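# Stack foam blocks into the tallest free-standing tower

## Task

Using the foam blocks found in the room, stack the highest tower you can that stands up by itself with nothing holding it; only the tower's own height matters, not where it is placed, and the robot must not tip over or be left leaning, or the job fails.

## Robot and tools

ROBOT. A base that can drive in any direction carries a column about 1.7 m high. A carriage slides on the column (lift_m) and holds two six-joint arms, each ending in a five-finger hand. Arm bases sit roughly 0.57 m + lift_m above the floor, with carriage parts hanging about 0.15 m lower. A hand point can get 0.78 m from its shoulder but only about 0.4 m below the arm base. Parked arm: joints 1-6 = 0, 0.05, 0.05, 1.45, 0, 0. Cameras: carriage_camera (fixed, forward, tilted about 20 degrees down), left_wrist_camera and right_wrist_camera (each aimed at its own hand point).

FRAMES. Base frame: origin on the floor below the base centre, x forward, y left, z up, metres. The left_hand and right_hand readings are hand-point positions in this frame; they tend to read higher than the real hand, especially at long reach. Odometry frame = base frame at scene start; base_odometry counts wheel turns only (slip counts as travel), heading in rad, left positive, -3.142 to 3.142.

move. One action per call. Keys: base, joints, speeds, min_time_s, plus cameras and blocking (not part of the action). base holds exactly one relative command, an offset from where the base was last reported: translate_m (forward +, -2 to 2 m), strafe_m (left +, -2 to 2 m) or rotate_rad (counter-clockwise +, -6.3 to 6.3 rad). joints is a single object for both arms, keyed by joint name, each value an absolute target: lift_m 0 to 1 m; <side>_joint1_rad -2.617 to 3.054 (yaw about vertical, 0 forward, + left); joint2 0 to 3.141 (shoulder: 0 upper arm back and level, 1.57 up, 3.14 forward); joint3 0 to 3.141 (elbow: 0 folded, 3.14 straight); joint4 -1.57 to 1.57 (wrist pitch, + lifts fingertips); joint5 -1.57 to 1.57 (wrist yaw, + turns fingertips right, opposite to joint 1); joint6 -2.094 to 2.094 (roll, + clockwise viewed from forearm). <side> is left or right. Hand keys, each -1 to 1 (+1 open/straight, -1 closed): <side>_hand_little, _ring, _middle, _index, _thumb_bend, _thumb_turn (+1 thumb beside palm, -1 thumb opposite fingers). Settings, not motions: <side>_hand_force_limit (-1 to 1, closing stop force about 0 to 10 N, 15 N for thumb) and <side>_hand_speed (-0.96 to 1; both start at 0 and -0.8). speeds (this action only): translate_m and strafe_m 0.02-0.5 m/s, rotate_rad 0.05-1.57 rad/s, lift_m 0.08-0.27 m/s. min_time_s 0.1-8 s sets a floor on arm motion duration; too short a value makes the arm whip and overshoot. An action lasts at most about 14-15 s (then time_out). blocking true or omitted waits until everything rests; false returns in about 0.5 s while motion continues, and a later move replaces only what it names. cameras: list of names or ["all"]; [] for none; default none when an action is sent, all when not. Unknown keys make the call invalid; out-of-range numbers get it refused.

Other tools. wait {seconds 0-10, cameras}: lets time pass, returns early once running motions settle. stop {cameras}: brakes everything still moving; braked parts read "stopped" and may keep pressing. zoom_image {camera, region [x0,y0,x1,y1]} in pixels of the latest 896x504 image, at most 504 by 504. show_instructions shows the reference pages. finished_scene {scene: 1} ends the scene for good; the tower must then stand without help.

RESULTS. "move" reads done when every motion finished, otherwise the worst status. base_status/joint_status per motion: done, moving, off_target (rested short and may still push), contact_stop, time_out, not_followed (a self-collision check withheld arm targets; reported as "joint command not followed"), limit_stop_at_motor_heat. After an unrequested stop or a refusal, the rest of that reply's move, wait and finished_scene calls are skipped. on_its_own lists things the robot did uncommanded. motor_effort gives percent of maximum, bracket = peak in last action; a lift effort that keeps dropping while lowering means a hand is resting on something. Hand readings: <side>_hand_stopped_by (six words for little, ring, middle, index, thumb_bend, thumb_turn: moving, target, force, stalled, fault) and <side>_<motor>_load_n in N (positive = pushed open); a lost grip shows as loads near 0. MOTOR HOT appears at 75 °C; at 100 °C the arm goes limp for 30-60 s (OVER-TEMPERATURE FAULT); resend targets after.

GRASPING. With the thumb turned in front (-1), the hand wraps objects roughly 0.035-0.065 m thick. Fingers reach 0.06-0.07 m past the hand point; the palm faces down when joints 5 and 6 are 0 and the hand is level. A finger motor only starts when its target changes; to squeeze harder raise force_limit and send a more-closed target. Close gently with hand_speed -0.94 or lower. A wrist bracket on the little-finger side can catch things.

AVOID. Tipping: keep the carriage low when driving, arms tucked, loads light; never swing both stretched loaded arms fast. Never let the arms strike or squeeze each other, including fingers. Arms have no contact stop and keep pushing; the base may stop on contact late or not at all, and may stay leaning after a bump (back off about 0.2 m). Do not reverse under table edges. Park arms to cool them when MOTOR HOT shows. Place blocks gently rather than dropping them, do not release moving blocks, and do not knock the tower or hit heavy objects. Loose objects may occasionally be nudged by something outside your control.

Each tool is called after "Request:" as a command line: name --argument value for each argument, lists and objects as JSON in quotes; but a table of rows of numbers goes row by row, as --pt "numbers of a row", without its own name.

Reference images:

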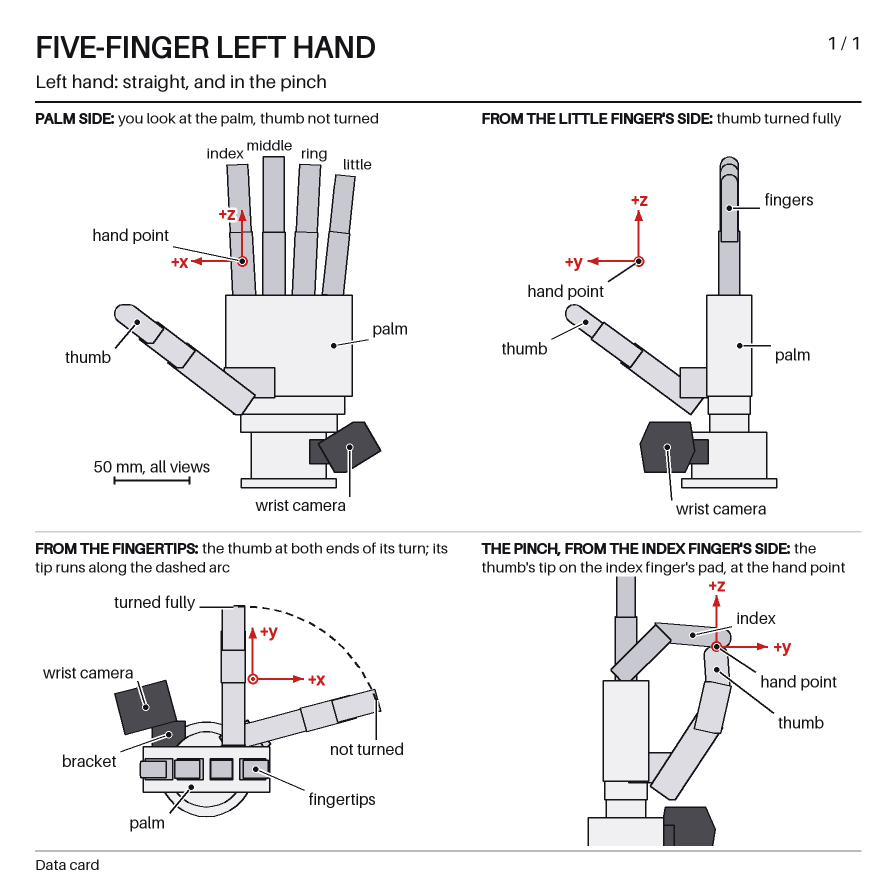

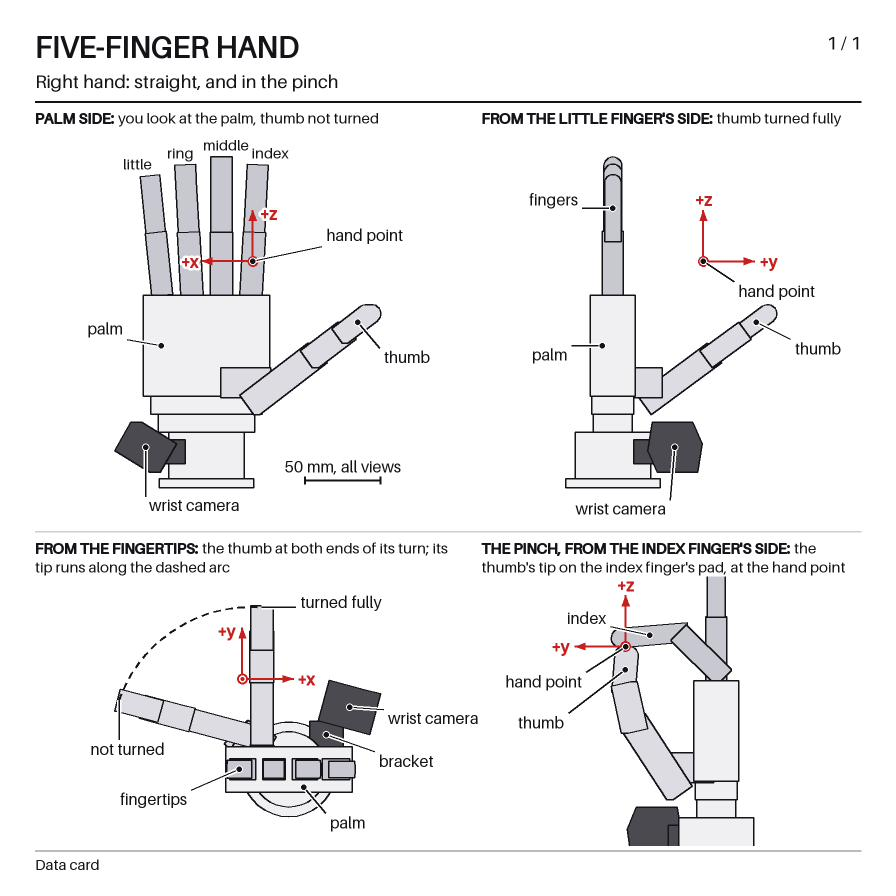

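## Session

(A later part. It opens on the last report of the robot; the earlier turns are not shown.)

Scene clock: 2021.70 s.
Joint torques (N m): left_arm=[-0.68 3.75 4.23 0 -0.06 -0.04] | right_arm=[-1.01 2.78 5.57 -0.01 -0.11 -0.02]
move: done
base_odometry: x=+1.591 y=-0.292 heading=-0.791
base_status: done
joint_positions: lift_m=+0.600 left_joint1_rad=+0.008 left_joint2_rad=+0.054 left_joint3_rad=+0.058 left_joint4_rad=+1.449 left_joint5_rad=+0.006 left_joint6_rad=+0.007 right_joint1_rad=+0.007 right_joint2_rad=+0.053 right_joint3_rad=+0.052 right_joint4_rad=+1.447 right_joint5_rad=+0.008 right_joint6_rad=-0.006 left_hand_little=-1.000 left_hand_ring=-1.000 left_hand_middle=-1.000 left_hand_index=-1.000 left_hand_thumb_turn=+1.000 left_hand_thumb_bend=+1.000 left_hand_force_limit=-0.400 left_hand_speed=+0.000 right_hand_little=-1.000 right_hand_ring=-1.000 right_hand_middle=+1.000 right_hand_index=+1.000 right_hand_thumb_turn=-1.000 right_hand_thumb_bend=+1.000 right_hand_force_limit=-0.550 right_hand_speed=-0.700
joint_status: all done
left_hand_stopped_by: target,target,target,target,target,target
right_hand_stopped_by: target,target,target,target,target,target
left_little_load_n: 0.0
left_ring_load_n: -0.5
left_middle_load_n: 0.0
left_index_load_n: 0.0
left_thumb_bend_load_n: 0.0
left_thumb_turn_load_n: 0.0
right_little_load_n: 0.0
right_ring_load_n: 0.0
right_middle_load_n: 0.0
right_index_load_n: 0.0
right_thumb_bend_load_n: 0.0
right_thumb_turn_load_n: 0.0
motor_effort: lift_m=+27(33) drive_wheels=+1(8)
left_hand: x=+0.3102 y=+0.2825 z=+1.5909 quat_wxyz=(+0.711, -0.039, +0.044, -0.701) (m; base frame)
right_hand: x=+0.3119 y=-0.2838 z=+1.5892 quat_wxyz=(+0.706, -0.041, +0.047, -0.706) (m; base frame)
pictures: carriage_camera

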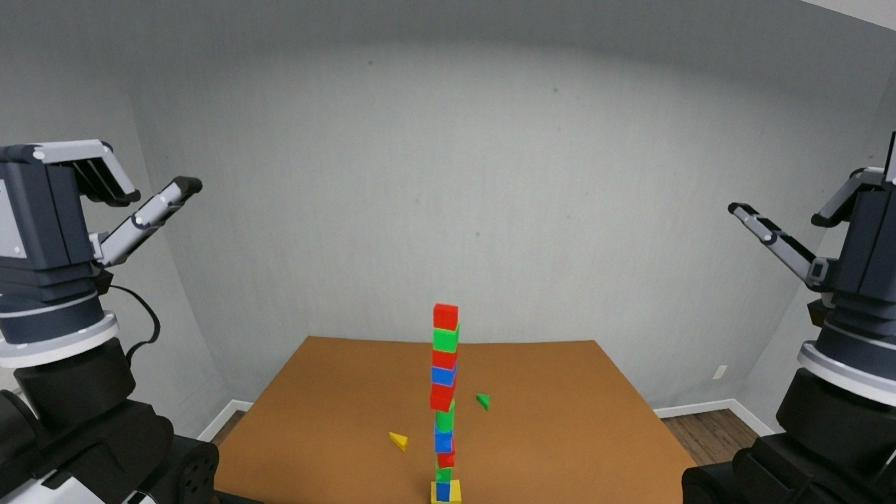

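Request:
move --joints '{"right_joint1_rad": 0, "right_joint2_rad": 1.1, "right_joint3_rad": 1.0, "right_joint4_rad": 0.1, "right_joint5_rad": 0, "right_joint6_rad": 0}' --min_time_s 2.5

Request:
move --joints '{"lift_m": 0.55, "right_joint1_rad": 0.25, "right_joint2_rad": 2.2, "right_joint3_rad": 1.4, "right_joint4_rad": 0.1, "right_joint5_rad": 0.3, "right_joint6_rad": 0.4}' --min_time_s 2

Request:
move --joints '{"lift_m": 0.47, "right_joint1_rad": 0.403, "right_joint2_rad": 2.562, "right_joint3_rad": 1.554, "right_joint4_rad": 0.058, "right_joint5_rad": 0.51, "right_joint6_rad": 0.59}' --min_time_s 1.5 --cameras '["right_wrist_camera", "carriage_camera"]'

Scene clock: 2025.70 s.
Joint torques (N m): left_arm=[-0.66 3.58 4.26 0.02 -0.07 -0.04] | right_arm=[-0.96 -2.84 10.43 1.99 -0.08 -0.02]
move: done
base_odometry: x=+1.591 y=-0.292 heading=-0.791
base_status: not commanded
joint_positions: lift_m=+0.600 left_joint1_rad=+0.008 left_joint2_rad=+0.054 left_joint3_rad=+0.058 left_joint4_rad=+1.449 left_joint5_rad=+0.006 left_joint6_rad=+0.007 right_joint1_rad=+0.007 right_joint2_rad=+1.093 right_joint3_rad=+0.976 right_joint4_rad=+0.115 right_joint5_rad=+0.008 right_joint6_rad=-0.006 left_hand_little=-1.000 left_hand_ring=-1.000 left_hand_middle=-1.000 left_hand_index=-1.000 left_hand_thumb_turn=+1.000 left_hand_thumb_bend=+1.000 left_hand_force_limit=-0.400 left_hand_speed=+0.000 right_hand_little=-1.000 right_hand_ring=-1.000 right_hand_middle=+1.000 right_hand_index=+1.000 right_hand_thumb_turn=-1.000 right_hand_thumb_bend=+1.000 right_hand_force_limit=-0.550 right_hand_speed=-0.700
joint_status: all done
left_hand_stopped_by: target,target,target,target,target,target
right_hand_stopped_by: target,target,target,target,target,target
left_little_load_n: -0.5
left_ring_load_n: 0.0
left_middle_load_n: 0.0
left_index_load_n: 0.0
left_thumb_bend_load_n: 0.0
left_thumb_turn_load_n: 0.0
right_little_load_n: 0.0
right_ring_load_n: 0.0
right_middle_load_n: 0.0
right_index_load_n: -0.5
right_thumb_bend_load_n: 0.0
right_thumb_turn_load_n: 0.0
motor_effort: lift_m=+26(28) drive_wheels=+1(1)
left_hand: x=+0.3102 y=+0.2825 z=+1.5909 quat_wxyz=(+0.711, -0.039, +0.044, -0.701) (m; base frame)
right_hand: x=+0.6345 y=-0.2814 z=+1.4608 quat_wxyz=(+0.498, -0.502, +0.499, -0.501) (m; base frame)
pictures: none

Scene clock: 2028.00 s.
Joint torques (N m): left_arm=[-0.68 3.63 4.29 0.03 -0.06 -0.05] | right_arm=[0.17 -10.19 9.03 1.72 0.21 0]
move: done
base_odometry: x=+1.591 y=-0.292 heading=-0.791
base_status: not commanded
joint_positions: lift_m=+0.550 left_joint1_rad=+0.008 left_joint2_rad=+0.053 left_joint3_rad=+0.057 left_joint4_rad=+1.449 left_joint5_rad=+0.006 left_joint6_rad=+0.007 right_joint1_rad=+0.244 right_joint2_rad=+2.188 right_joint3_rad=+1.380 right_joint4_rad=+0.102 right_joint5_rad=+0.288 right_joint6_rad=+0.392 left_hand_little=-1.000 left_hand_ring=-1.000 left_hand_middle=-1.000 left_hand_index=-1.000 left_hand_thumb_turn=+1.000 left_hand_thumb_bend=+1.000 left_hand_force_limit=-0.400 left_hand_speed=+0.000 right_hand_little=-1.000 right_hand_ring=-1.000 right_hand_middle=+1.000 right_hand_index=+1.000 right_hand_thumb_turn=-1.000 right_hand_thumb_bend=+1.000 right_hand_force_limit=-0.550 right_hand_speed=-0.700
joint_status: all done
left_hand_stopped_by: target,target,target,target,target,target
right_hand_stopped_by: target,target,target,target,target,target
left_little_load_n: 0.0
left_ring_load_n: 0.0
left_middle_load_n: -0.5
left_index_load_n: 0.0
left_thumb_bend_load_n: 0.0
left_thumb_turn_load_n: 0.0
right_little_load_n: 0.0
right_ring_load_n: 0.0
right_middle_load_n: 0.0
right_index_load_n: 0.0
right_thumb_bend_load_n: 0.0
right_thumb_turn_load_n: 0.0
motor_effort: lift_m=+22(25) drive_wheels=+1(4)
left_hand: x=+0.3103 y=+0.2825 z=+1.5410 quat_wxyz=(+0.711, -0.040, +0.044, -0.701) (m; base frame)
right_hand: x=+0.7681 y=-0.1824 z=+1.0745 quat_wxyz=(+0.311, -0.541, +0.720, -0.303) (m; base frame)
pictures: none

Scene clock: 2029.80 s.
Joint torques (N m): left_arm=[-0.66 3.6 4.31 0.03 -0.07 -0.04] | right_arm=[0.1 -11.03 7.73 1.23 0.35 0]
move: done
base_odometry: x=+1.591 y=-0.292 heading=-0.791
base_status: not commanded
joint_positions: lift_m=+0.470 left_joint1_rad=+0.008 left_joint2_rad=+0.053 left_joint3_rad=+0.057 left_joint4_rad=+1.449 left_joint5_rad=+0.006 left_joint6_rad=+0.007 right_joint1_rad=+0.397 right_joint2_rad=+2.546 right_joint3_rad=+1.535 right_joint4_rad=+0.070 right_joint5_rad=+0.498 right_joint6_rad=+0.582 left_hand_little=-1.000 left_hand_ring=-1.000 left_hand_middle=-1.000 left_hand_index=-1.000 left_hand_thumb_turn=+1.000 left_hand_thumb_bend=+1.000 left_hand_force_limit=-0.400 left_hand_speed=+0.000 right_hand_little=-1.000 right_hand_ring=-1.000 right_hand_middle=+1.000 right_hand_index=+1.000 right_hand_thumb_turn=-1.000 right_hand_thumb_bend=+1.000 right_hand_force_limit=-0.550 right_hand_speed=-0.700
joint_status: all done
left_hand_stopped_by: target,target,target,target,target,target
right_hand_stopped_by: target,target,target,target,target,target
left_little_load_n: 0.0
left_ring_load_n: 0.0
left_middle_load_n: -0.5
left_index_load_n: 0.0
left_thumb_bend_load_n: 0.0
left_thumb_turn_load_n: 0.0
right_little_load_n: 0.5
right_ring_load_n: 0.0
right_middle_load_n: 0.0
right_index_load_n: 0.0
right_thumb_bend_load_n: 0.0
right_thumb_turn_load_n: 0.0
motor_effort: lift_m=+23(26) drive_wheels=+1(4)
left_hand: x=+0.3103 y=+0.2825 z=+1.4610 quat_wxyz=(+0.711, -0.040, +0.044, -0.701) (m; base frame)
right_hand: x=+0.7435 y=-0.1373 z=+0.8591 quat_wxyz=(+0.219, -0.530, +0.758, -0.312) (m; base frame)
pictures: carriage_camera, right_wrist_camera

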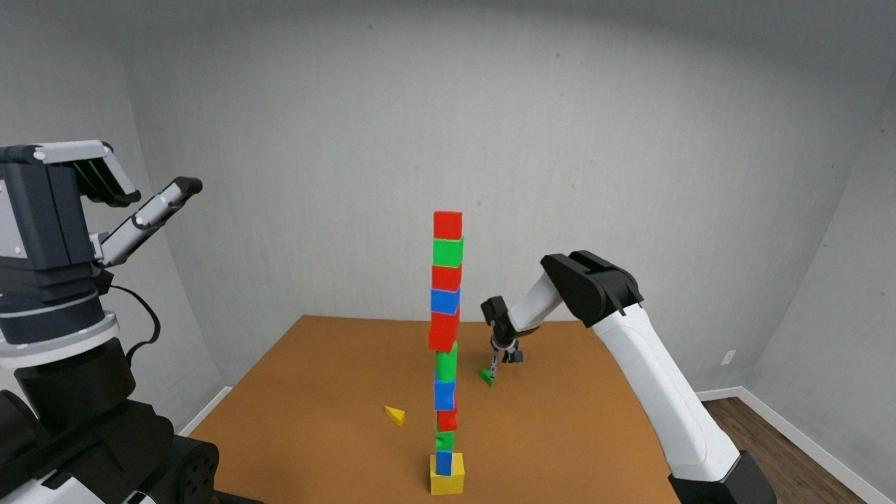

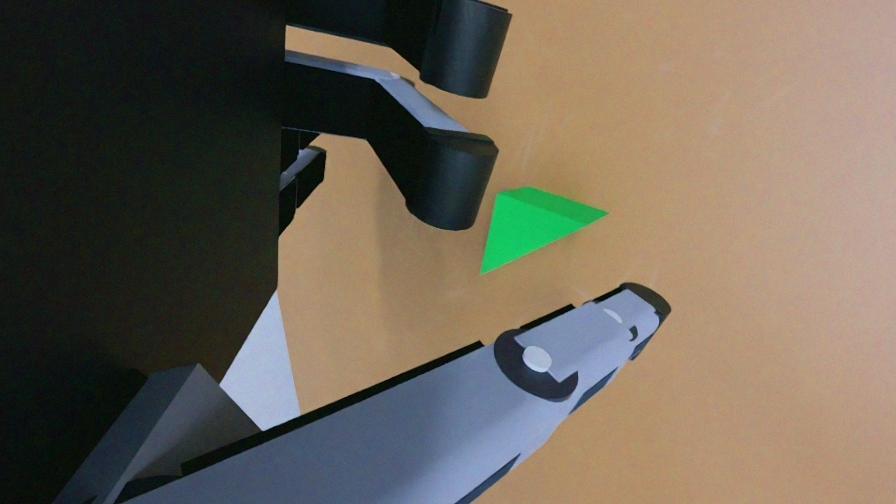

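Request:
zoom_image --camera "right_wrist_camera" --region '[440, 130, 640, 330]'

Scaled by 2.520 from the camera's 896x504 image, which has a finer 1280x720 frame.

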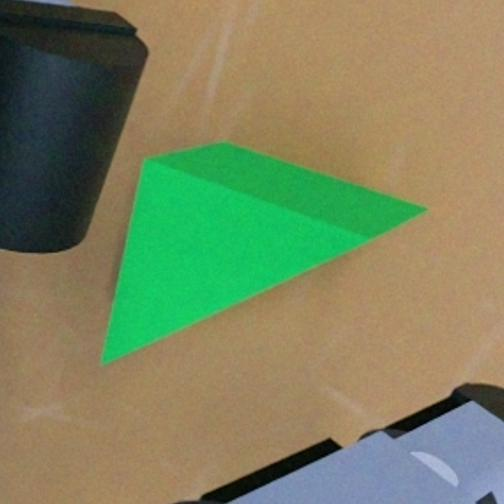

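Request:
move --joints '{"right_joint1_rad": 0.381, "right_joint2_rad": 2.632, "right_joint3_rad": 1.694, "right_joint4_rad": 0.044, "right_joint5_rad": 0.413, "right_joint6_rad": 0.456, "right_hand_index": -0.1, "right_hand_middle": -0.08}' --min_time_s 1.5

Request:
move --joints '{"lift_m": 0.44}' --speeds '{"lift_m": 0.1}' --cameras '["right_wrist_camera"]'

Request:
zoom_image --camera "right_wrist_camera" --region '[440, 130, 640, 330]'

Scene clock: 2058.63 s.
Joint torques (N m): left_arm=[-0.68 3.63 4.33 0.02 -0.07 -0.04] | right_arm=[-0.83 -11.48 8.18 1.33 0.1 -0.13]
move: done
base_odometry: x=+1.591 y=-0.292 heading=-0.791
base_status: not commanded
joint_positions: lift_m=+0.470 left_joint1_rad=+0.008 left_joint2_rad=+0.053 left_joint3_rad=+0.057 left_joint4_rad=+1.449 left_joint5_rad=+0.006 left_joint6_rad=+0.007 right_joint1_rad=+0.388 right_joint2_rad=+2.614 right_joint3_rad=+1.675 right_joint4_rad=+0.058 right_joint5_rad=+0.425 right_joint6_rad=+0.464 left_hand_little=-1.000 left_hand_ring=-1.000 left_hand_middle=-1.000 left_hand_index=-1.000 left_hand_thumb_turn=+1.000 left_hand_thumb_bend=+1.000 left_hand_force_limit=-0.400 left_hand_speed=+0.000 right_hand_little=-1.000 right_hand_ring=-1.000 right_hand_middle=-0.080 right_hand_index=-0.100 right_hand_thumb_turn=-1.000 right_hand_thumb_bend=+1.000 right_hand_force_limit=-0.550 right_hand_speed=-0.700
joint_status: all done
left_hand_stopped_by: target,target,target,target,target,target
right_hand_stopped_by: target,target,target,target,target,target
left_little_load_n: 0.0
left_ring_load_n: 0.0
left_middle_load_n: 0.0
left_index_load_n: 0.0
left_thumb_bend_load_n: 0.0
left_thumb_turn_load_n: 0.0
right_little_load_n: 0.0
right_ring_load_n: 0.0
right_middle_load_n: 0.5
right_index_load_n: 0.0
right_thumb_bend_load_n: 0.0
right_thumb_turn_load_n: 0.0
motor_effort: lift_m=+22(24) drive_wheels=+1(1)
left_hand: x=+0.3103 y=+0.2825 z=+1.4610 quat_wxyz=(+0.711, -0.040, +0.044, -0.701) (m; base frame)
right_hand: x=+0.7696 y=-0.1206 z=+0.8608 quat_wxyz=(+0.239, -0.573, +0.723, -0.302) (m; base frame)
pictures: none

Scene clock: 2059.33 s.
Joint torques (N m): left_arm=[-0.66 3.66 4.31 0.04 -0.07 -0.05] | right_arm=[-0.91 -12.25 7.46 1.44 0.11 -0.15]
move: done
base_odometry: x=+1.591 y=-0.292 heading=-0.791
base_status: not commanded
joint_positions: lift_m=+0.440 left_joint1_rad=+0.008 left_joint2_rad=+0.053 left_joint3_rad=+0.057 left_joint4_rad=+1.449 left_joint5_rad=+0.006 left_joint6_rad=+0.007 right_joint1_rad=+0.388 right_joint2_rad=+2.624 right_joint3_rad=+1.682 right_joint4_rad=+0.050 right_joint5_rad=+0.423 right_joint6_rad=+0.463 left_hand_little=-1.000 left_hand_ring=-1.000 left_hand_middle=-1.000 left_hand_index=-1.000 left_hand_thumb_turn=+1.000 left_hand_thumb_bend=+1.000 left_hand_force_limit=-0.400 left_hand_speed=+0.000 right_hand_little=-1.000 right_hand_ring=-1.000 right_hand_middle=-0.080 right_hand_index=-0.100 right_hand_thumb_turn=-1.000 right_hand_thumb_bend=+1.000 right_hand_force_limit=-0.550 right_hand_speed=-0.700
joint_status: all done
left_hand_stopped_by: target,target,target,target,target,target
right_hand_stopped_by: target,target,target,target,target,target
left_little_load_n: 0.0
left_ring_load_n: 0.0
left_middle_load_n: 0.0
left_index_load_n: 0.0
left_thumb_bend_load_n: 0.0
left_thumb_turn_load_n: 0.0
right_little_load_n: 0.0
right_ring_load_n: 0.0
right_middle_load_n: 0.0
right_index_load_n: 0.0
right_thumb_bend_load_n: 0.0
right_thumb_turn_load_n: 0.0
motor_effort: lift_m=+22(25) drive_wheels=-4(4)
left_hand: x=+0.3101 y=+0.2825 z=+1.4311 quat_wxyz=(+0.711, -0.039, +0.043, -0.701) (m; base frame)
right_hand: x=+0.7680 y=-0.1208 z=+0.8265 quat_wxyz=(+0.235, -0.576, +0.724, -0.300) (m; base frame)
pictures: right_wrist_camera

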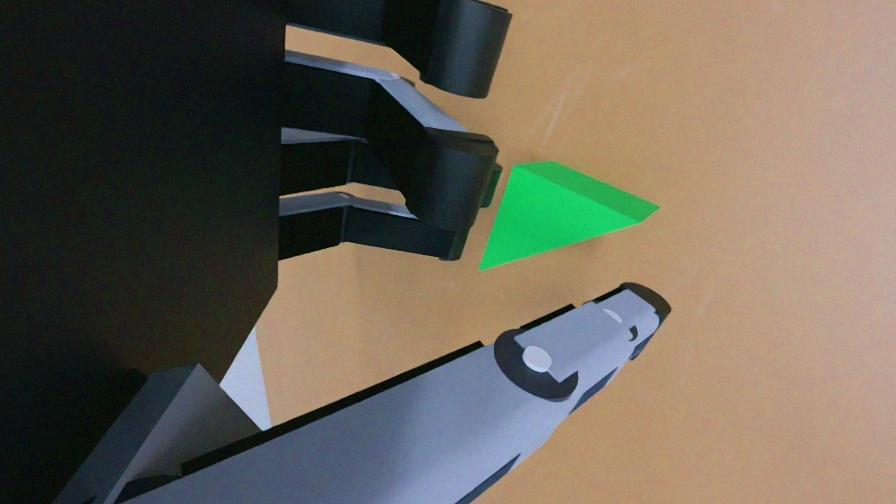

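Scaled by 2.520 from the camera's 896x504 image, which has a finer 1280x720 frame.

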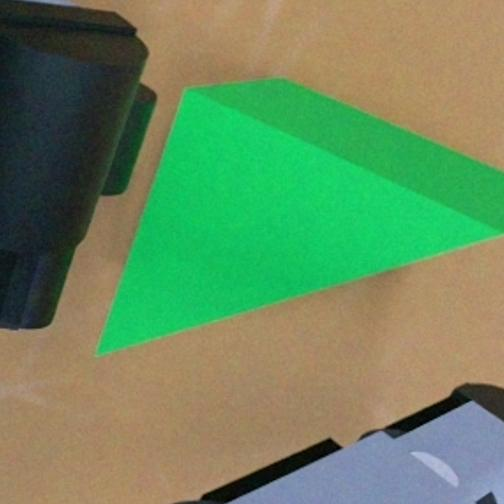

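Request:
move --joints '{"right_joint1_rad": 0.34}' --min_time_s 0.8

Request:
move --joints '{"right_joint1_rad": 0.379}' --min_time_s 0.8

Request:
move --joints '{"lift_m": 0.425}' --speeds '{"lift_m": 0.1}' --cameras '["right_wrist_camera"]'

Request:
zoom_image --camera "right_wrist_camera" --region '[440, 130, 680, 330]'

Scene clock: 2063.73 s.
Joint torques (N m): left_arm=[-0.66 3.64 4.33 0.01 -0.07 -0.04] | right_arm=[-0.61 -12.25 7.57 1.41 0.09 -0.13]
move: done
base_odometry: x=+1.591 y=-0.292 heading=-0.791
base_status: not commanded
joint_positions: lift_m=+0.440 left_joint1_rad=+0.008 left_joint2_rad=+0.053 left_joint3_rad=+0.057 left_joint4_rad=+1.449 left_joint5_rad=+0.006 left_joint6_rad=+0.007 right_joint1_rad=+0.344 right_joint2_rad=+2.624 right_joint3_rad=+1.682 right_joint4_rad=+0.050 right_joint5_rad=+0.423 right_joint6_rad=+0.463 left_hand_little=-1.000 left_hand_ring=-1.000 left_hand_middle=-1.000 left_hand_index=-1.000 left_hand_thumb_turn=+1.000 left_hand_thumb_bend=+1.000 left_hand_force_limit=-0.400 left_hand_speed=+0.000 right_hand_little=-1.000 right_hand_ring=-1.000 right_hand_middle=-0.080 right_hand_index=-0.100 right_hand_thumb_turn=-1.000 right_hand_thumb_bend=+1.000 right_hand_force_limit=-0.550 right_hand_speed=-0.700
joint_status: all done
left_hand_stopped_by: target,target,target,target,target,target
right_hand_stopped_by: target,target,target,target,target,target
left_little_load_n: 0.0
left_ring_load_n: 0.0
left_middle_load_n: 0.0
left_index_load_n: -0.5
left_thumb_bend_load_n: 0.0
left_thumb_turn_load_n: 0.0
right_little_load_n: 0.0
right_ring_load_n: 0.0
right_middle_load_n: 0.0
right_index_load_n: 0.0
right_thumb_bend_load_n: 0.0
right_thumb_turn_load_n: 0.0
motor_effort: lift_m=+23(25) drive_wheels=-4(4)
left_hand: x=+0.3100 y=+0.2825 z=+1.4311 quat_wxyz=(+0.711, -0.039, +0.043, -0.701) (m; base frame)
right_hand: x=+0.7760 y=-0.1454 z=+0.8265 quat_wxyz=(+0.228, -0.560, +0.736, -0.305) (m; base frame)
pictures: none

Scene clock: 2064.83 s.
Joint torques (N m): left_arm=[-0.66 3.64 4.33 0.02 -0.07 -0.05] | right_arm=[-0.06 -12.27 7.5 1.39 0.11 -0.14]
move: done
base_odometry: x=+1.591 y=-0.292 heading=-0.791
base_status: not commanded
joint_positions: lift_m=+0.440 left_joint1_rad=+0.008 left_joint2_rad=+0.053 left_joint3_rad=+0.057 left_joint4_rad=+1.449 left_joint5_rad=+0.006 left_joint6_rad=+0.007 right_joint1_rad=+0.375 right_joint2_rad=+2.624 right_joint3_rad=+1.682 right_joint4_rad=+0.050 right_joint5_rad=+0.423 right_joint6_rad=+0.463 left_hand_little=-1.000 left_hand_ring=-1.000 left_hand_middle=-1.000 left_hand_index=-1.000 left_hand_thumb_turn=+1.000 left_hand_thumb_bend=+1.000 left_hand_force_limit=-0.400 left_hand_speed=+0.000 right_hand_little=-1.000 right_hand_ring=-1.000 right_hand_middle=-0.080 right_hand_index=-0.100 right_hand_thumb_turn=-1.000 right_hand_thumb_bend=+1.000 right_hand_force_limit=-0.550 right_hand_speed=-0.700
joint_status: all done
left_hand_stopped_by: target,target,target,target,target,target
right_hand_stopped_by: target,target,target,target,target,target
left_little_load_n: 0.0
left_ring_load_n: 0.0
left_middle_load_n: 0.0
left_index_load_n: 0.0
left_thumb_bend_load_n: 0.0
left_thumb_turn_load_n: 0.0
right_little_load_n: 0.0
right_ring_load_n: 0.0
right_middle_load_n: 0.0
right_index_load_n: 0.0
right_thumb_bend_load_n: 0.0
right_thumb_turn_load_n: 0.0
motor_effort: lift_m=+22(24) drive_wheels=-4(4)
left_hand: x=+0.3100 y=+0.2825 z=+1.4311 quat_wxyz=(+0.711, -0.039, +0.043, -0.701) (m; base frame)
right_hand: x=+0.7703 y=-0.1276 z=+0.8264 quat_wxyz=(+0.233, -0.571, +0.727, -0.301) (m; base frame)
pictures: none

Scene clock: 2065.37 s.
Joint torques (N m): left_arm=[-0.68 3.67 4.34 0.01 -0.06 -0.05] | right_arm=[-0.08 -12.79 7.16 1.45 0.13 -0.16]
move: done
base_odometry: x=+1.591 y=-0.292 heading=-0.791
base_status: not commanded
joint_positions: lift_m=+0.425 left_joint1_rad=+0.008 left_joint2_rad=+0.053 left_joint3_rad=+0.057 left_joint4_rad=+1.450 left_joint5_rad=+0.006 left_joint6_rad=+0.007 right_joint1_rad=+0.375 right_joint2_rad=+2.630 right_joint3_rad=+1.684 right_joint4_rad=+0.046 right_joint5_rad=+0.422 right_joint6_rad=+0.463 left_hand_little=-1.000 left_hand_ring=-1.000 left_hand_middle=-1.000 left_hand_index=-1.000 left_hand_thumb_turn=+1.000 left_hand_thumb_bend=+1.000 left_hand_force_limit=-0.400 left_hand_speed=+0.000 right_hand_little=-1.000 right_hand_ring=-1.000 right_hand_middle=-0.080 right_hand_index=-0.100 right_hand_thumb_turn=-1.000 right_hand_thumb_bend=+1.000 right_hand_force_limit=-0.550 right_hand_speed=-0.700
joint_status: all done
left_hand_stopped_by: target,target,target,target,target,target
right_hand_stopped_by: target,target,target,target,target,target
left_little_load_n: 0.0
left_ring_load_n: 0.0
left_middle_load_n: 0.0
left_index_load_n: 0.0
left_thumb_bend_load_n: 0.0
left_thumb_turn_load_n: 0.0
right_little_load_n: 0.0
right_ring_load_n: 0.0
right_middle_load_n: 0.0
right_index_load_n: 0.0
right_thumb_bend_load_n: 0.0
right_thumb_turn_load_n: 0.0
motor_effort: lift_m=+21(24) drive_wheels=-4(4)
left_hand: x=+0.3099 y=+0.2825 z=+1.4162 quat_wxyz=(+0.711, -0.039, +0.043, -0.701) (m; base frame)
right_hand: x=+0.7690 y=-0.1280 z=+0.8087 quat_wxyz=(+0.230, -0.573, +0.727, -0.300) (m; base frame)
pictures: right_wrist_camera

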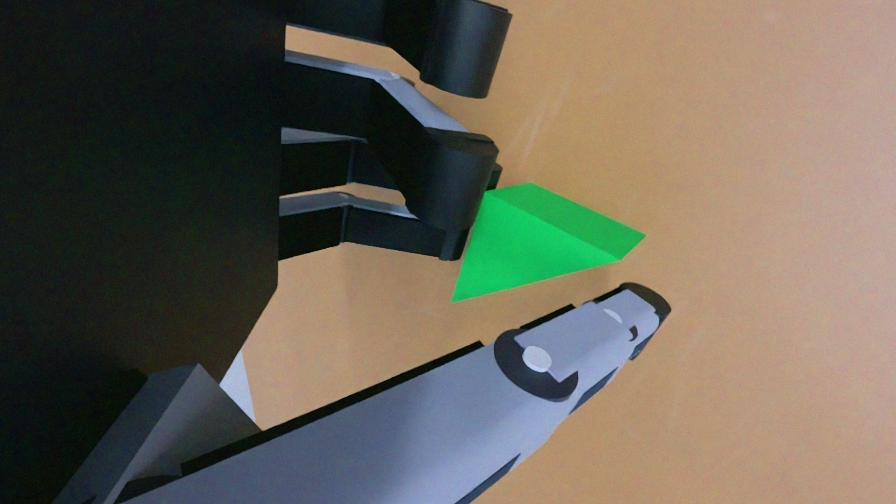

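Scaled by 2.100 from the camera's 896x504 image, which has a finer 1280x720 frame.

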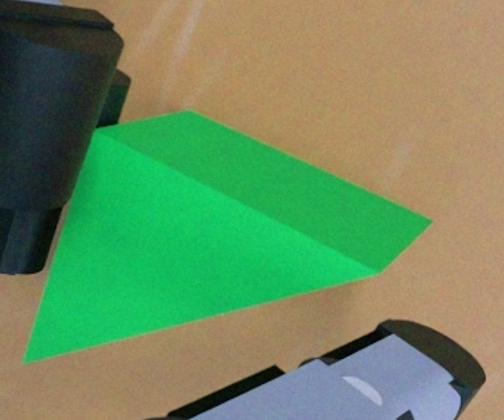

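Request:
move --joints '{"lift_m": 0.411}' --speeds '{"lift_m": 0.08}'

Request:
move --joints '{"right_hand_speed": -0.85, "right_hand_force_limit": -0.6, "right_hand_thumb_bend": 0.7}' --cameras '["right_wrist_camera"]'

Request:
zoom_image --camera "right_wrist_camera" --region '[440, 130, 680, 330]'

Scene clock: 2068.50 s.
Joint torques (N m): left_arm=[-0.68 3.71 4.25 0.03 -0.07 -0.04] | right_arm=[-0.09 -12.7 7.05 1.46 0.11 -0.13]
move: done
base_odometry: x=+1.591 y=-0.292 heading=-0.791
base_status: not commanded
joint_positions: lift_m=+0.411 left_joint1_rad=+0.008 left_joint2_rad=+0.053 left_joint3_rad=+0.057 left_joint4_rad=+1.450 left_joint5_rad=+0.006 left_joint6_rad=+0.007 right_joint1_rad=+0.375 right_joint2_rad=+2.630 right_joint3_rad=+1.685 right_joint4_rad=+0.046 right_joint5_rad=+0.422 right_joint6_rad=+0.463 left_hand_little=-1.000 left_hand_ring=-1.000 left_hand_middle=-1.000 left_hand_index=-1.000 left_hand_thumb_turn=+1.000 left_hand_thumb_bend=+1.000 left_hand_force_limit=-0.400 left_hand_speed=+0.000 right_hand_little=-1.000 right_hand_ring=-1.000 right_hand_middle=-0.080 right_hand_index=-0.100 right_hand_thumb_turn=-1.000 right_hand_thumb_bend=+1.000 right_hand_force_limit=-0.550 right_hand_speed=-0.700
joint_status: all done
left_hand_stopped_by: target,target,target,target,target,target
right_hand_stopped_by: target,target,target,target,target,target
left_little_load_n: 0.0
left_ring_load_n: 0.0
left_middle_load_n: 0.0
left_index_load_n: 0.0
left_thumb_bend_load_n: 0.0
left_thumb_turn_load_n: 0.0
right_little_load_n: 0.0
right_ring_load_n: 0.5
right_middle_load_n: 0.0
right_index_load_n: 0.0
right_thumb_bend_load_n: 0.0
right_thumb_turn_load_n: 0.0
motor_effort: lift_m=+22(24) drive_wheels=-4(4)
left_hand: x=+0.3099 y=+0.2825 z=+1.4021 quat_wxyz=(+0.711, -0.039, +0.043, -0.701) (m; base frame)
right_hand: x=+0.7693 y=-0.1279 z=+0.7950 quat_wxyz=(+0.231, -0.573, +0.727, -0.300) (m; base frame)
pictures: none

Scene clock: 2069.93 s.
Joint torques (N m): left_arm=[-0.66 3.64 4.33 0.01 -0.07 -0.04] | right_arm=[-0.08 -12.71 7.04 1.44 0.14 -0.14]
move: off_target
base_odometry: x=+1.591 y=-0.292 heading=-0.791
base_status: not commanded
joint_positions: lift_m=+0.411 left_joint1_rad=+0.008 left_joint2_rad=+0.053 left_joint3_rad=+0.057 left_joint4_rad=+1.450 left_joint5_rad=+0.006 left_joint6_rad=+0.007 right_joint1_rad=+0.375 right_joint2_rad=+2.630 right_joint3_rad=+1.685 right_joint4_rad=+0.046 right_joint5_rad=+0.422 right_joint6_rad=+0.463 left_hand_little=-1.000 left_hand_ring=-1.000 left_hand_middle=-1.000 left_hand_index=-1.000 left_hand_thumb_turn=+1.000 left_hand_thumb_bend=+1.000 left_hand_force_limit=-0.400 left_hand_speed=+0.000 right_hand_little=-1.000 right_hand_ring=-1.000 right_hand_middle=-0.080 right_hand_index=-0.100 right_hand_thumb_turn=-1.000 right_hand_thumb_bend=+0.780 right_hand_force_limit=-0.600 right_hand_speed=-0.850
joint_status: right_hand_thumb_bend off_target (ended at +0.780, target +0.700); the others done
left_hand_stopped_by: target,target,target,target,target,target
right_hand_stopped_by: target,target,target,target,force,target
left_little_load_n: 0.0
left_ring_load_n: 0.0
left_middle_load_n: 0.0
left_index_load_n: 0.0
left_thumb_bend_load_n: 0.0
left_thumb_turn_load_n: 0.0
right_little_load_n: 0.0
right_ring_load_n: 0.0
right_middle_load_n: 2.5
right_index_load_n: 0.0
right_thumb_bend_load_n: 3.0
right_thumb_turn_load_n: 0.0
motor_effort: lift_m=+24(24) drive_wheels=-4(4)
left_hand: x=+0.3099 y=+0.2825 z=+1.4021 quat_wxyz=(+0.711, -0.039, +0.043, -0.701) (m; base frame)
right_hand: x=+0.7693 y=-0.1279 z=+0.7950 quat_wxyz=(+0.231, -0.573, +0.727, -0.300) (m; base frame)
pictures: right_wrist_camera

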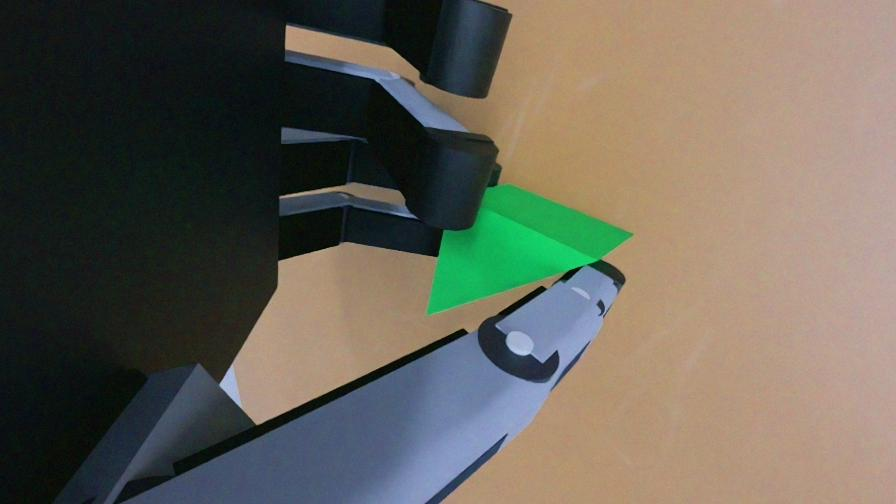

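Scaled by 2.100 from the camera's 896x504 image, which has a finer 1280x720 frame.

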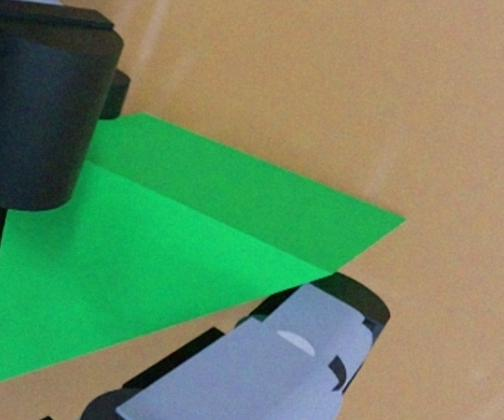

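Request:
move --joints '{"right_hand_speed": -0.88, "right_hand_force_limit": -0.5, "right_hand_index": -0.3, "right_hand_middle": -0.25}' --cameras '["right_wrist_camera"]'

Request:
zoom_image --camera "right_wrist_camera" --region '[420, 130, 660, 330]'

Scene clock: 2071.90 s.
Joint torques (N m): left_arm=[-0.68 3.66 4.3 0.01 -0.07 -0.04] | right_arm=[-0.13 -12.75 7.02 1.45 0.11 -0.14]
move: off_target
base_odometry: x=+1.591 y=-0.292 heading=-0.791
base_status: not commanded
joint_positions: lift_m=+0.411 left_joint1_rad=+0.008 left_joint2_rad=+0.053 left_joint3_rad=+0.057 left_joint4_rad=+1.450 left_joint5_rad=+0.006 left_joint6_rad=+0.007 right_joint1_rad=+0.375 right_joint2_rad=+2.630 right_joint3_rad=+1.685 right_joint4_rad=+0.046 right_joint5_rad=+0.422 right_joint6_rad=+0.463 left_hand_little=-1.000 left_hand_ring=-1.000 left_hand_middle=-1.000 left_hand_index=-1.000 left_hand_thumb_turn=+1.000 left_hand_thumb_bend=+1.000 left_hand_force_limit=-0.400 left_hand_speed=+0.000 right_hand_little=-1.000 right_hand_ring=-1.000 right_hand_middle=-0.080 right_hand_index=-0.300 right_hand_thumb_turn=-1.000 right_hand_thumb_bend=+0.779 right_hand_force_limit=-0.500 right_hand_speed=-0.880
joint_status: right_hand_middle off_target (ended at -0.080, target -0.250); the others done
left_hand_stopped_by: target,target,target,target,target,target
right_hand_stopped_by: target,target,force,target,force,target
left_little_load_n: 0.0
left_ring_load_n: 0.0
left_middle_load_n: 0.0
left_index_load_n: 0.0
left_thumb_bend_load_n: 0.0
left_thumb_turn_load_n: 0.0
right_little_load_n: 0.0
right_ring_load_n: 0.0
right_middle_load_n: 0.0
right_index_load_n: 0.0
right_thumb_bend_load_n: 0.0
right_thumb_turn_load_n: 0.0
motor_effort: lift_m=+23(25) drive_wheels=+1(1)
left_hand: x=+0.3099 y=+0.2825 z=+1.4021 quat_wxyz=(+0.711, -0.039, +0.043, -0.701) (m; base frame)
right_hand: x=+0.7693 y=-0.1279 z=+0.7950 quat_wxyz=(+0.230, -0.573, +0.727, -0.300) (m; base frame)
pictures: right_wrist_camera

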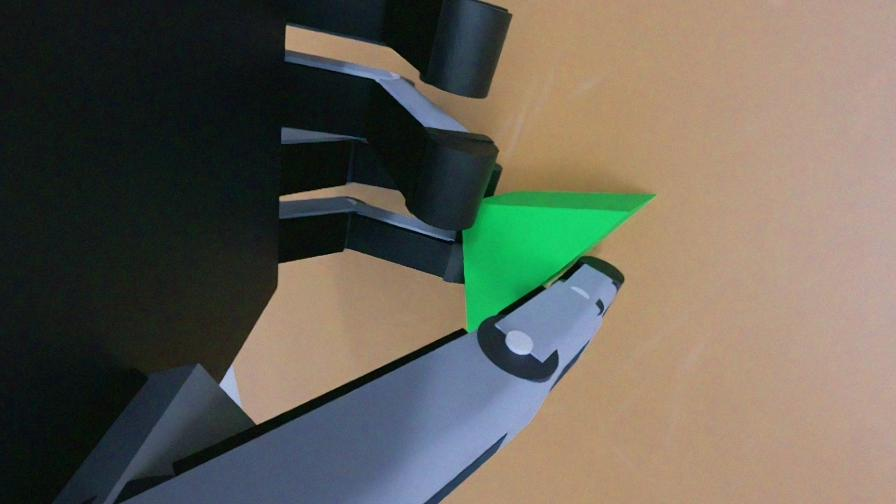

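Scaled by 2.100 from the camera's 896x504 image, which has a finer 1280x720 frame.

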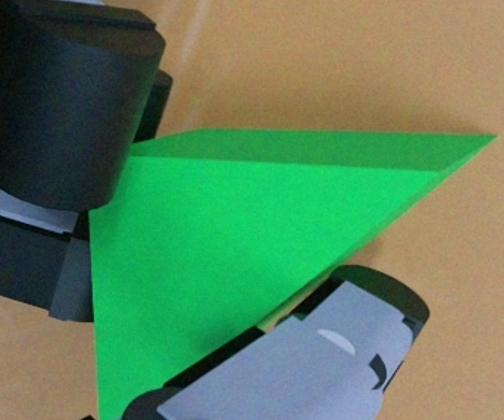

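Request:
move --joints '{"right_hand_speed": -0.7, "right_hand_thumb_bend": 1.0, "right_hand_index": -0.1, "right_hand_middle": -0.08}'

Request:
move --joints '{"lift_m": 0.47}' --speeds '{"lift_m": 0.1}' --cameras '["right_wrist_camera"]'

Request:
zoom_image --camera "right_wrist_camera" --region '[440, 80, 690, 330]'

Scene clock: 2092.80 s.
Joint torques (N m): left_arm=[-0.66 3.66 4.31 0.01 -0.06 -0.05] | right_arm=[-0.02 -12.77 7.09 1.46 0.14 -0.12]
move: done
base_odometry: x=+1.591 y=-0.292 heading=-0.791
base_status: not commanded
joint_positions: lift_m=+0.411 left_joint1_rad=+0.008 left_joint2_rad=+0.053 left_joint3_rad=+0.057 left_joint4_rad=+1.450 left_joint5_rad=+0.006 left_joint6_rad=+0.007 right_joint1_rad=+0.375 right_joint2_rad=+2.630 right_joint3_rad=+1.685 right_joint4_rad=+0.046 right_joint5_rad=+0.422 right_joint6_rad=+0.463 left_hand_little=-1.000 left_hand_ring=-1.000 left_hand_middle=-1.000 left_hand_index=-1.000 left_hand_thumb_turn=+1.000 left_hand_thumb_bend=+1.000 left_hand_force_limit=-0.400 left_hand_speed=+0.000 right_hand_little=-1.000 right_hand_ring=-1.000 right_hand_middle=-0.080 right_hand_index=-0.100 right_hand_thumb_turn=-1.000 right_hand_thumb_bend=+1.000 right_hand_force_limit=-0.500 right_hand_speed=-0.700
joint_status: all done
left_hand_stopped_by: target,target,target,target,target,target
right_hand_stopped_by: target,target,target,target,target,target
left_little_load_n: 0.0
left_ring_load_n: 0.0
left_middle_load_n: 0.0
left_index_load_n: 0.0
left_thumb_bend_load_n: 0.0
left_thumb_turn_load_n: 0.0
right_little_load_n: 0.0
right_ring_load_n: 0.5
right_middle_load_n: 0.0
right_index_load_n: 0.0
right_thumb_bend_load_n: 0.0
right_thumb_turn_load_n: 0.0
motor_effort: lift_m=+23(24) drive_wheels=+1(1)
left_hand: x=+0.3099 y=+0.2825 z=+1.4021 quat_wxyz=(+0.711, -0.039, +0.043, -0.701) (m; base frame)
right_hand: x=+0.7693 y=-0.1279 z=+0.7950 quat_wxyz=(+0.230, -0.573, +0.727, -0.300) (m; base frame)
pictures: none

Scene clock: 2093.77 s.
Joint torques (N m): left_arm=[-0.68 3.64 4.3 -0.01 -0.06 -0.04] | right_arm=[-0.13 -12.92 7.05 1.42 0.11 -0.14]
move: done
base_odometry: x=+1.591 y=-0.292 heading=-0.791
base_status: not commanded
joint_positions: lift_m=+0.470 left_joint1_rad=+0.008 left_joint2_rad=+0.053 left_joint3_rad=+0.057 left_joint4_rad=+1.450 left_joint5_rad=+0.006 left_joint6_rad=+0.007 right_joint1_rad=+0.375 right_joint2_rad=+2.632 right_joint3_rad=+1.686 right_joint4_rad=+0.046 right_joint5_rad=+0.421 right_joint6_rad=+0.463 left_hand_little=-1.000 left_hand_ring=-1.000 left_hand_middle=-1.000 left_hand_index=-1.000 left_hand_thumb_turn=+1.000 left_hand_thumb_bend=+1.000 left_hand_force_limit=-0.400 left_hand_speed=+0.000 right_hand_little=-1.000 right_hand_ring=-1.000 right_hand_middle=-0.080 right_hand_index=-0.100 right_hand_thumb_turn=-1.000 right_hand_thumb_bend=+1.000 right_hand_force_limit=-0.500 right_hand_speed=-0.700
joint_status: all done
left_hand_stopped_by: target,target,target,target,target,target
right_hand_stopped_by: target,target,target,target,target,target
left_little_load_n: 0.0
left_ring_load_n: 0.0
left_middle_load_n: 0.0
left_index_load_n: 0.0
left_thumb_bend_load_n: 0.0
left_thumb_turn_load_n: 0.0
right_little_load_n: 0.0
right_ring_load_n: 0.0
right_middle_load_n: 0.0
right_index_load_n: 0.0
right_thumb_bend_load_n: 0.0
right_thumb_turn_load_n: 0.0
motor_effort: lift_m=+26(32) drive_wheels=+1(4)
left_hand: x=+0.3099 y=+0.2825 z=+1.4609 quat_wxyz=(+0.711, -0.039, +0.043, -0.701) (m; base frame)
right_hand: x=+0.7691 y=-0.1279 z=+0.8529 quat_wxyz=(+0.230, -0.573, +0.727, -0.300) (m; base frame)
pictures: right_wrist_camera

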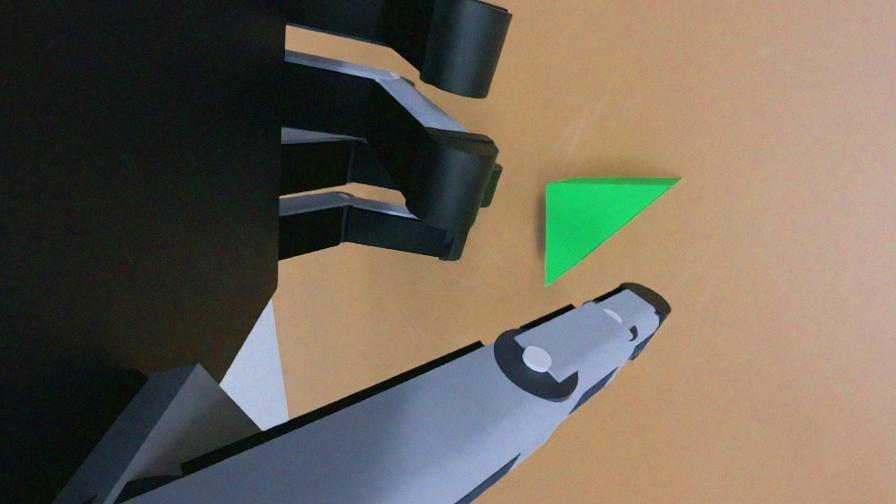

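Scaled by 2.016 from the camera's 896x504 image, which has a finer 1280x720 frame.

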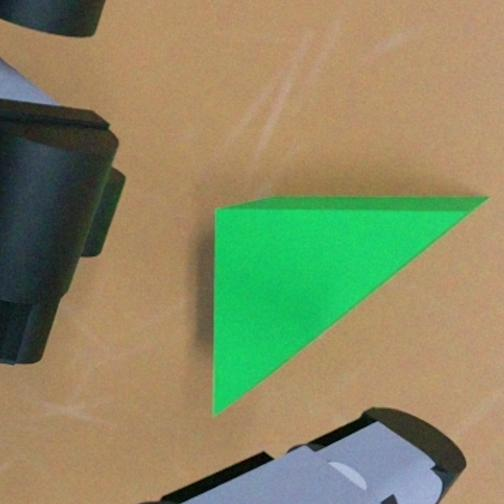

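Request:
move --joints '{"right_joint1_rad": 0.437, "right_joint2_rad": 2.69, "right_joint3_rad": 1.868, "right_joint4_rad": -0.327, "right_joint5_rad": 0.687, "right_joint6_rad": 0.947}' --min_time_s 2

Request:
move --joints '{"lift_m": 0.44}' --speeds '{"lift_m": 0.1}' --cameras '["right_wrist_camera"]'

Request:
zoom_image --camera "right_wrist_camera" --region '[440, 80, 690, 330]'

Scene clock: 2102.63 s.
Joint torques (N m): left_arm=[-0.66 3.66 4.31 0 -0.06 -0.05] | right_arm=[0.16 -11.69 8.2 0.89 0.45 0.01]
move: done
base_odometry: x=+1.591 y=-0.292 heading=-0.791
base_status: not commanded
joint_positions: lift_m=+0.470 left_joint1_rad=+0.008 left_joint2_rad=+0.053 left_joint3_rad=+0.057 left_joint4_rad=+1.450 left_joint5_rad=+0.006 left_joint6_rad=+0.007 right_joint1_rad=+0.430 right_joint2_rad=+2.673 right_joint3_rad=+1.848 right_joint4_rad=-0.312 right_joint5_rad=+0.676 right_joint6_rad=+0.939 left_hand_little=-1.000 left_hand_ring=-1.000 left_hand_middle=-1.000 left_hand_index=-1.000 left_hand_thumb_turn=+1.000 left_hand_thumb_bend=+1.000 left_hand_force_limit=-0.400 left_hand_speed=+0.000 right_hand_little=-1.000 right_hand_ring=-1.000 right_hand_middle=-0.080 right_hand_index=-0.100 right_hand_thumb_turn=-1.000 right_hand_thumb_bend=+1.000 right_hand_force_limit=-0.500 right_hand_speed=-0.700
joint_status: all done
left_hand_stopped_by: target,target,target,target,target,target
right_hand_stopped_by: target,target,target,target,target,target
left_little_load_n: 0.0
left_ring_load_n: 0.0
left_middle_load_n: 0.0
left_index_load_n: 0.0
left_thumb_bend_load_n: 0.0
left_thumb_turn_load_n: 0.0
right_little_load_n: 0.0
right_ring_load_n: 0.0
right_middle_load_n: 0.0
right_index_load_n: 0.5
right_thumb_bend_load_n: 0.0
right_thumb_turn_load_n: 0.0
motor_effort: lift_m=+26(27) drive_wheels=+1(1)
left_hand: x=+0.3099 y=+0.2825 z=+1.4609 quat_wxyz=(+0.711, -0.039, +0.043, -0.701) (m; base frame)
right_hand: x=+0.7633 y=-0.1396 z=+0.8598 quat_wxyz=(+0.169, -0.405, +0.831, -0.343) (m; base frame)
pictures: none

Scene clock: 2103.33 s.
Joint torques (N m): left_arm=[-0.66 3.71 4.34 -0.02 -0.06 -0.04] | right_arm=[0.27 -12.49 7.38 0.93 0.44 0]
move: done
base_odometry: x=+1.591 y=-0.292 heading=-0.791
base_status: not commanded
joint_positions: lift_m=+0.440 left_joint1_rad=+0.008 left_joint2_rad=+0.052 left_joint3_rad=+0.057 left_joint4_rad=+1.450 left_joint5_rad=+0.006 left_joint6_rad=+0.007 right_joint1_rad=+0.430 right_joint2_rad=+2.682 right_joint3_rad=+1.856 right_joint4_rad=-0.319 right_joint5_rad=+0.679 right_joint6_rad=+0.940 left_hand_little=-1.000 left_hand_ring=-1.000 left_hand_middle=-1.000 left_hand_index=-1.000 left_hand_thumb_turn=+1.000 left_hand_thumb_bend=+1.000 left_hand_force_limit=-0.400 left_hand_speed=+0.000 right_hand_little=-1.000 right_hand_ring=-1.000 right_hand_middle=-0.080 right_hand_index=-0.100 right_hand_thumb_turn=-1.000 right_hand_thumb_bend=+1.000 right_hand_force_limit=-0.500 right_hand_speed=-0.700
joint_status: all done
left_hand_stopped_by: target,target,target,target,target,target
right_hand_stopped_by: target,target,target,target,target,target
left_little_load_n: 0.0
left_ring_load_n: 0.0
left_middle_load_n: 0.0
left_index_load_n: 0.0
left_thumb_bend_load_n: 0.0
left_thumb_turn_load_n: 0.0
right_little_load_n: 0.0
right_ring_load_n: 0.0
right_middle_load_n: 0.0
right_index_load_n: 0.0
right_thumb_bend_load_n: 0.0
right_thumb_turn_load_n: 0.5
motor_effort: lift_m=+22(24) drive_wheels=-4(4)
left_hand: x=+0.3097 y=+0.2825 z=+1.4312 quat_wxyz=(+0.711, -0.039, +0.043, -0.701) (m; base frame)
right_hand: x=+0.7624 y=-0.1406 z=+0.8267 quat_wxyz=(+0.165, -0.405, +0.831, -0.344) (m; base frame)
pictures: right_wrist_camera

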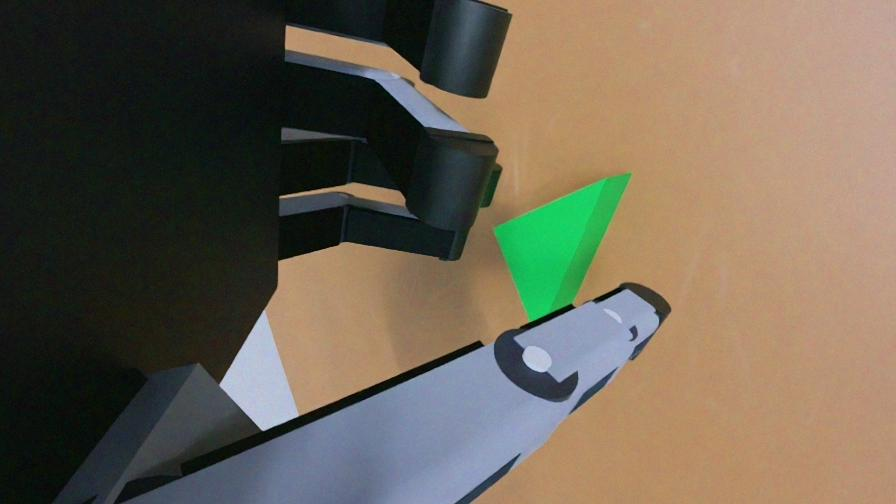

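Scaled by 2.016 from the camera's 896x504 image, which has a finer 1280x720 frame.

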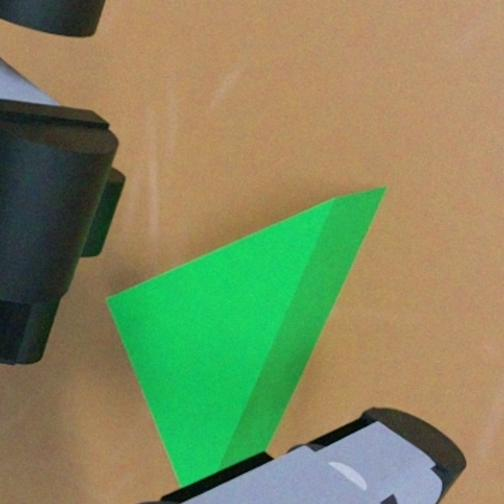

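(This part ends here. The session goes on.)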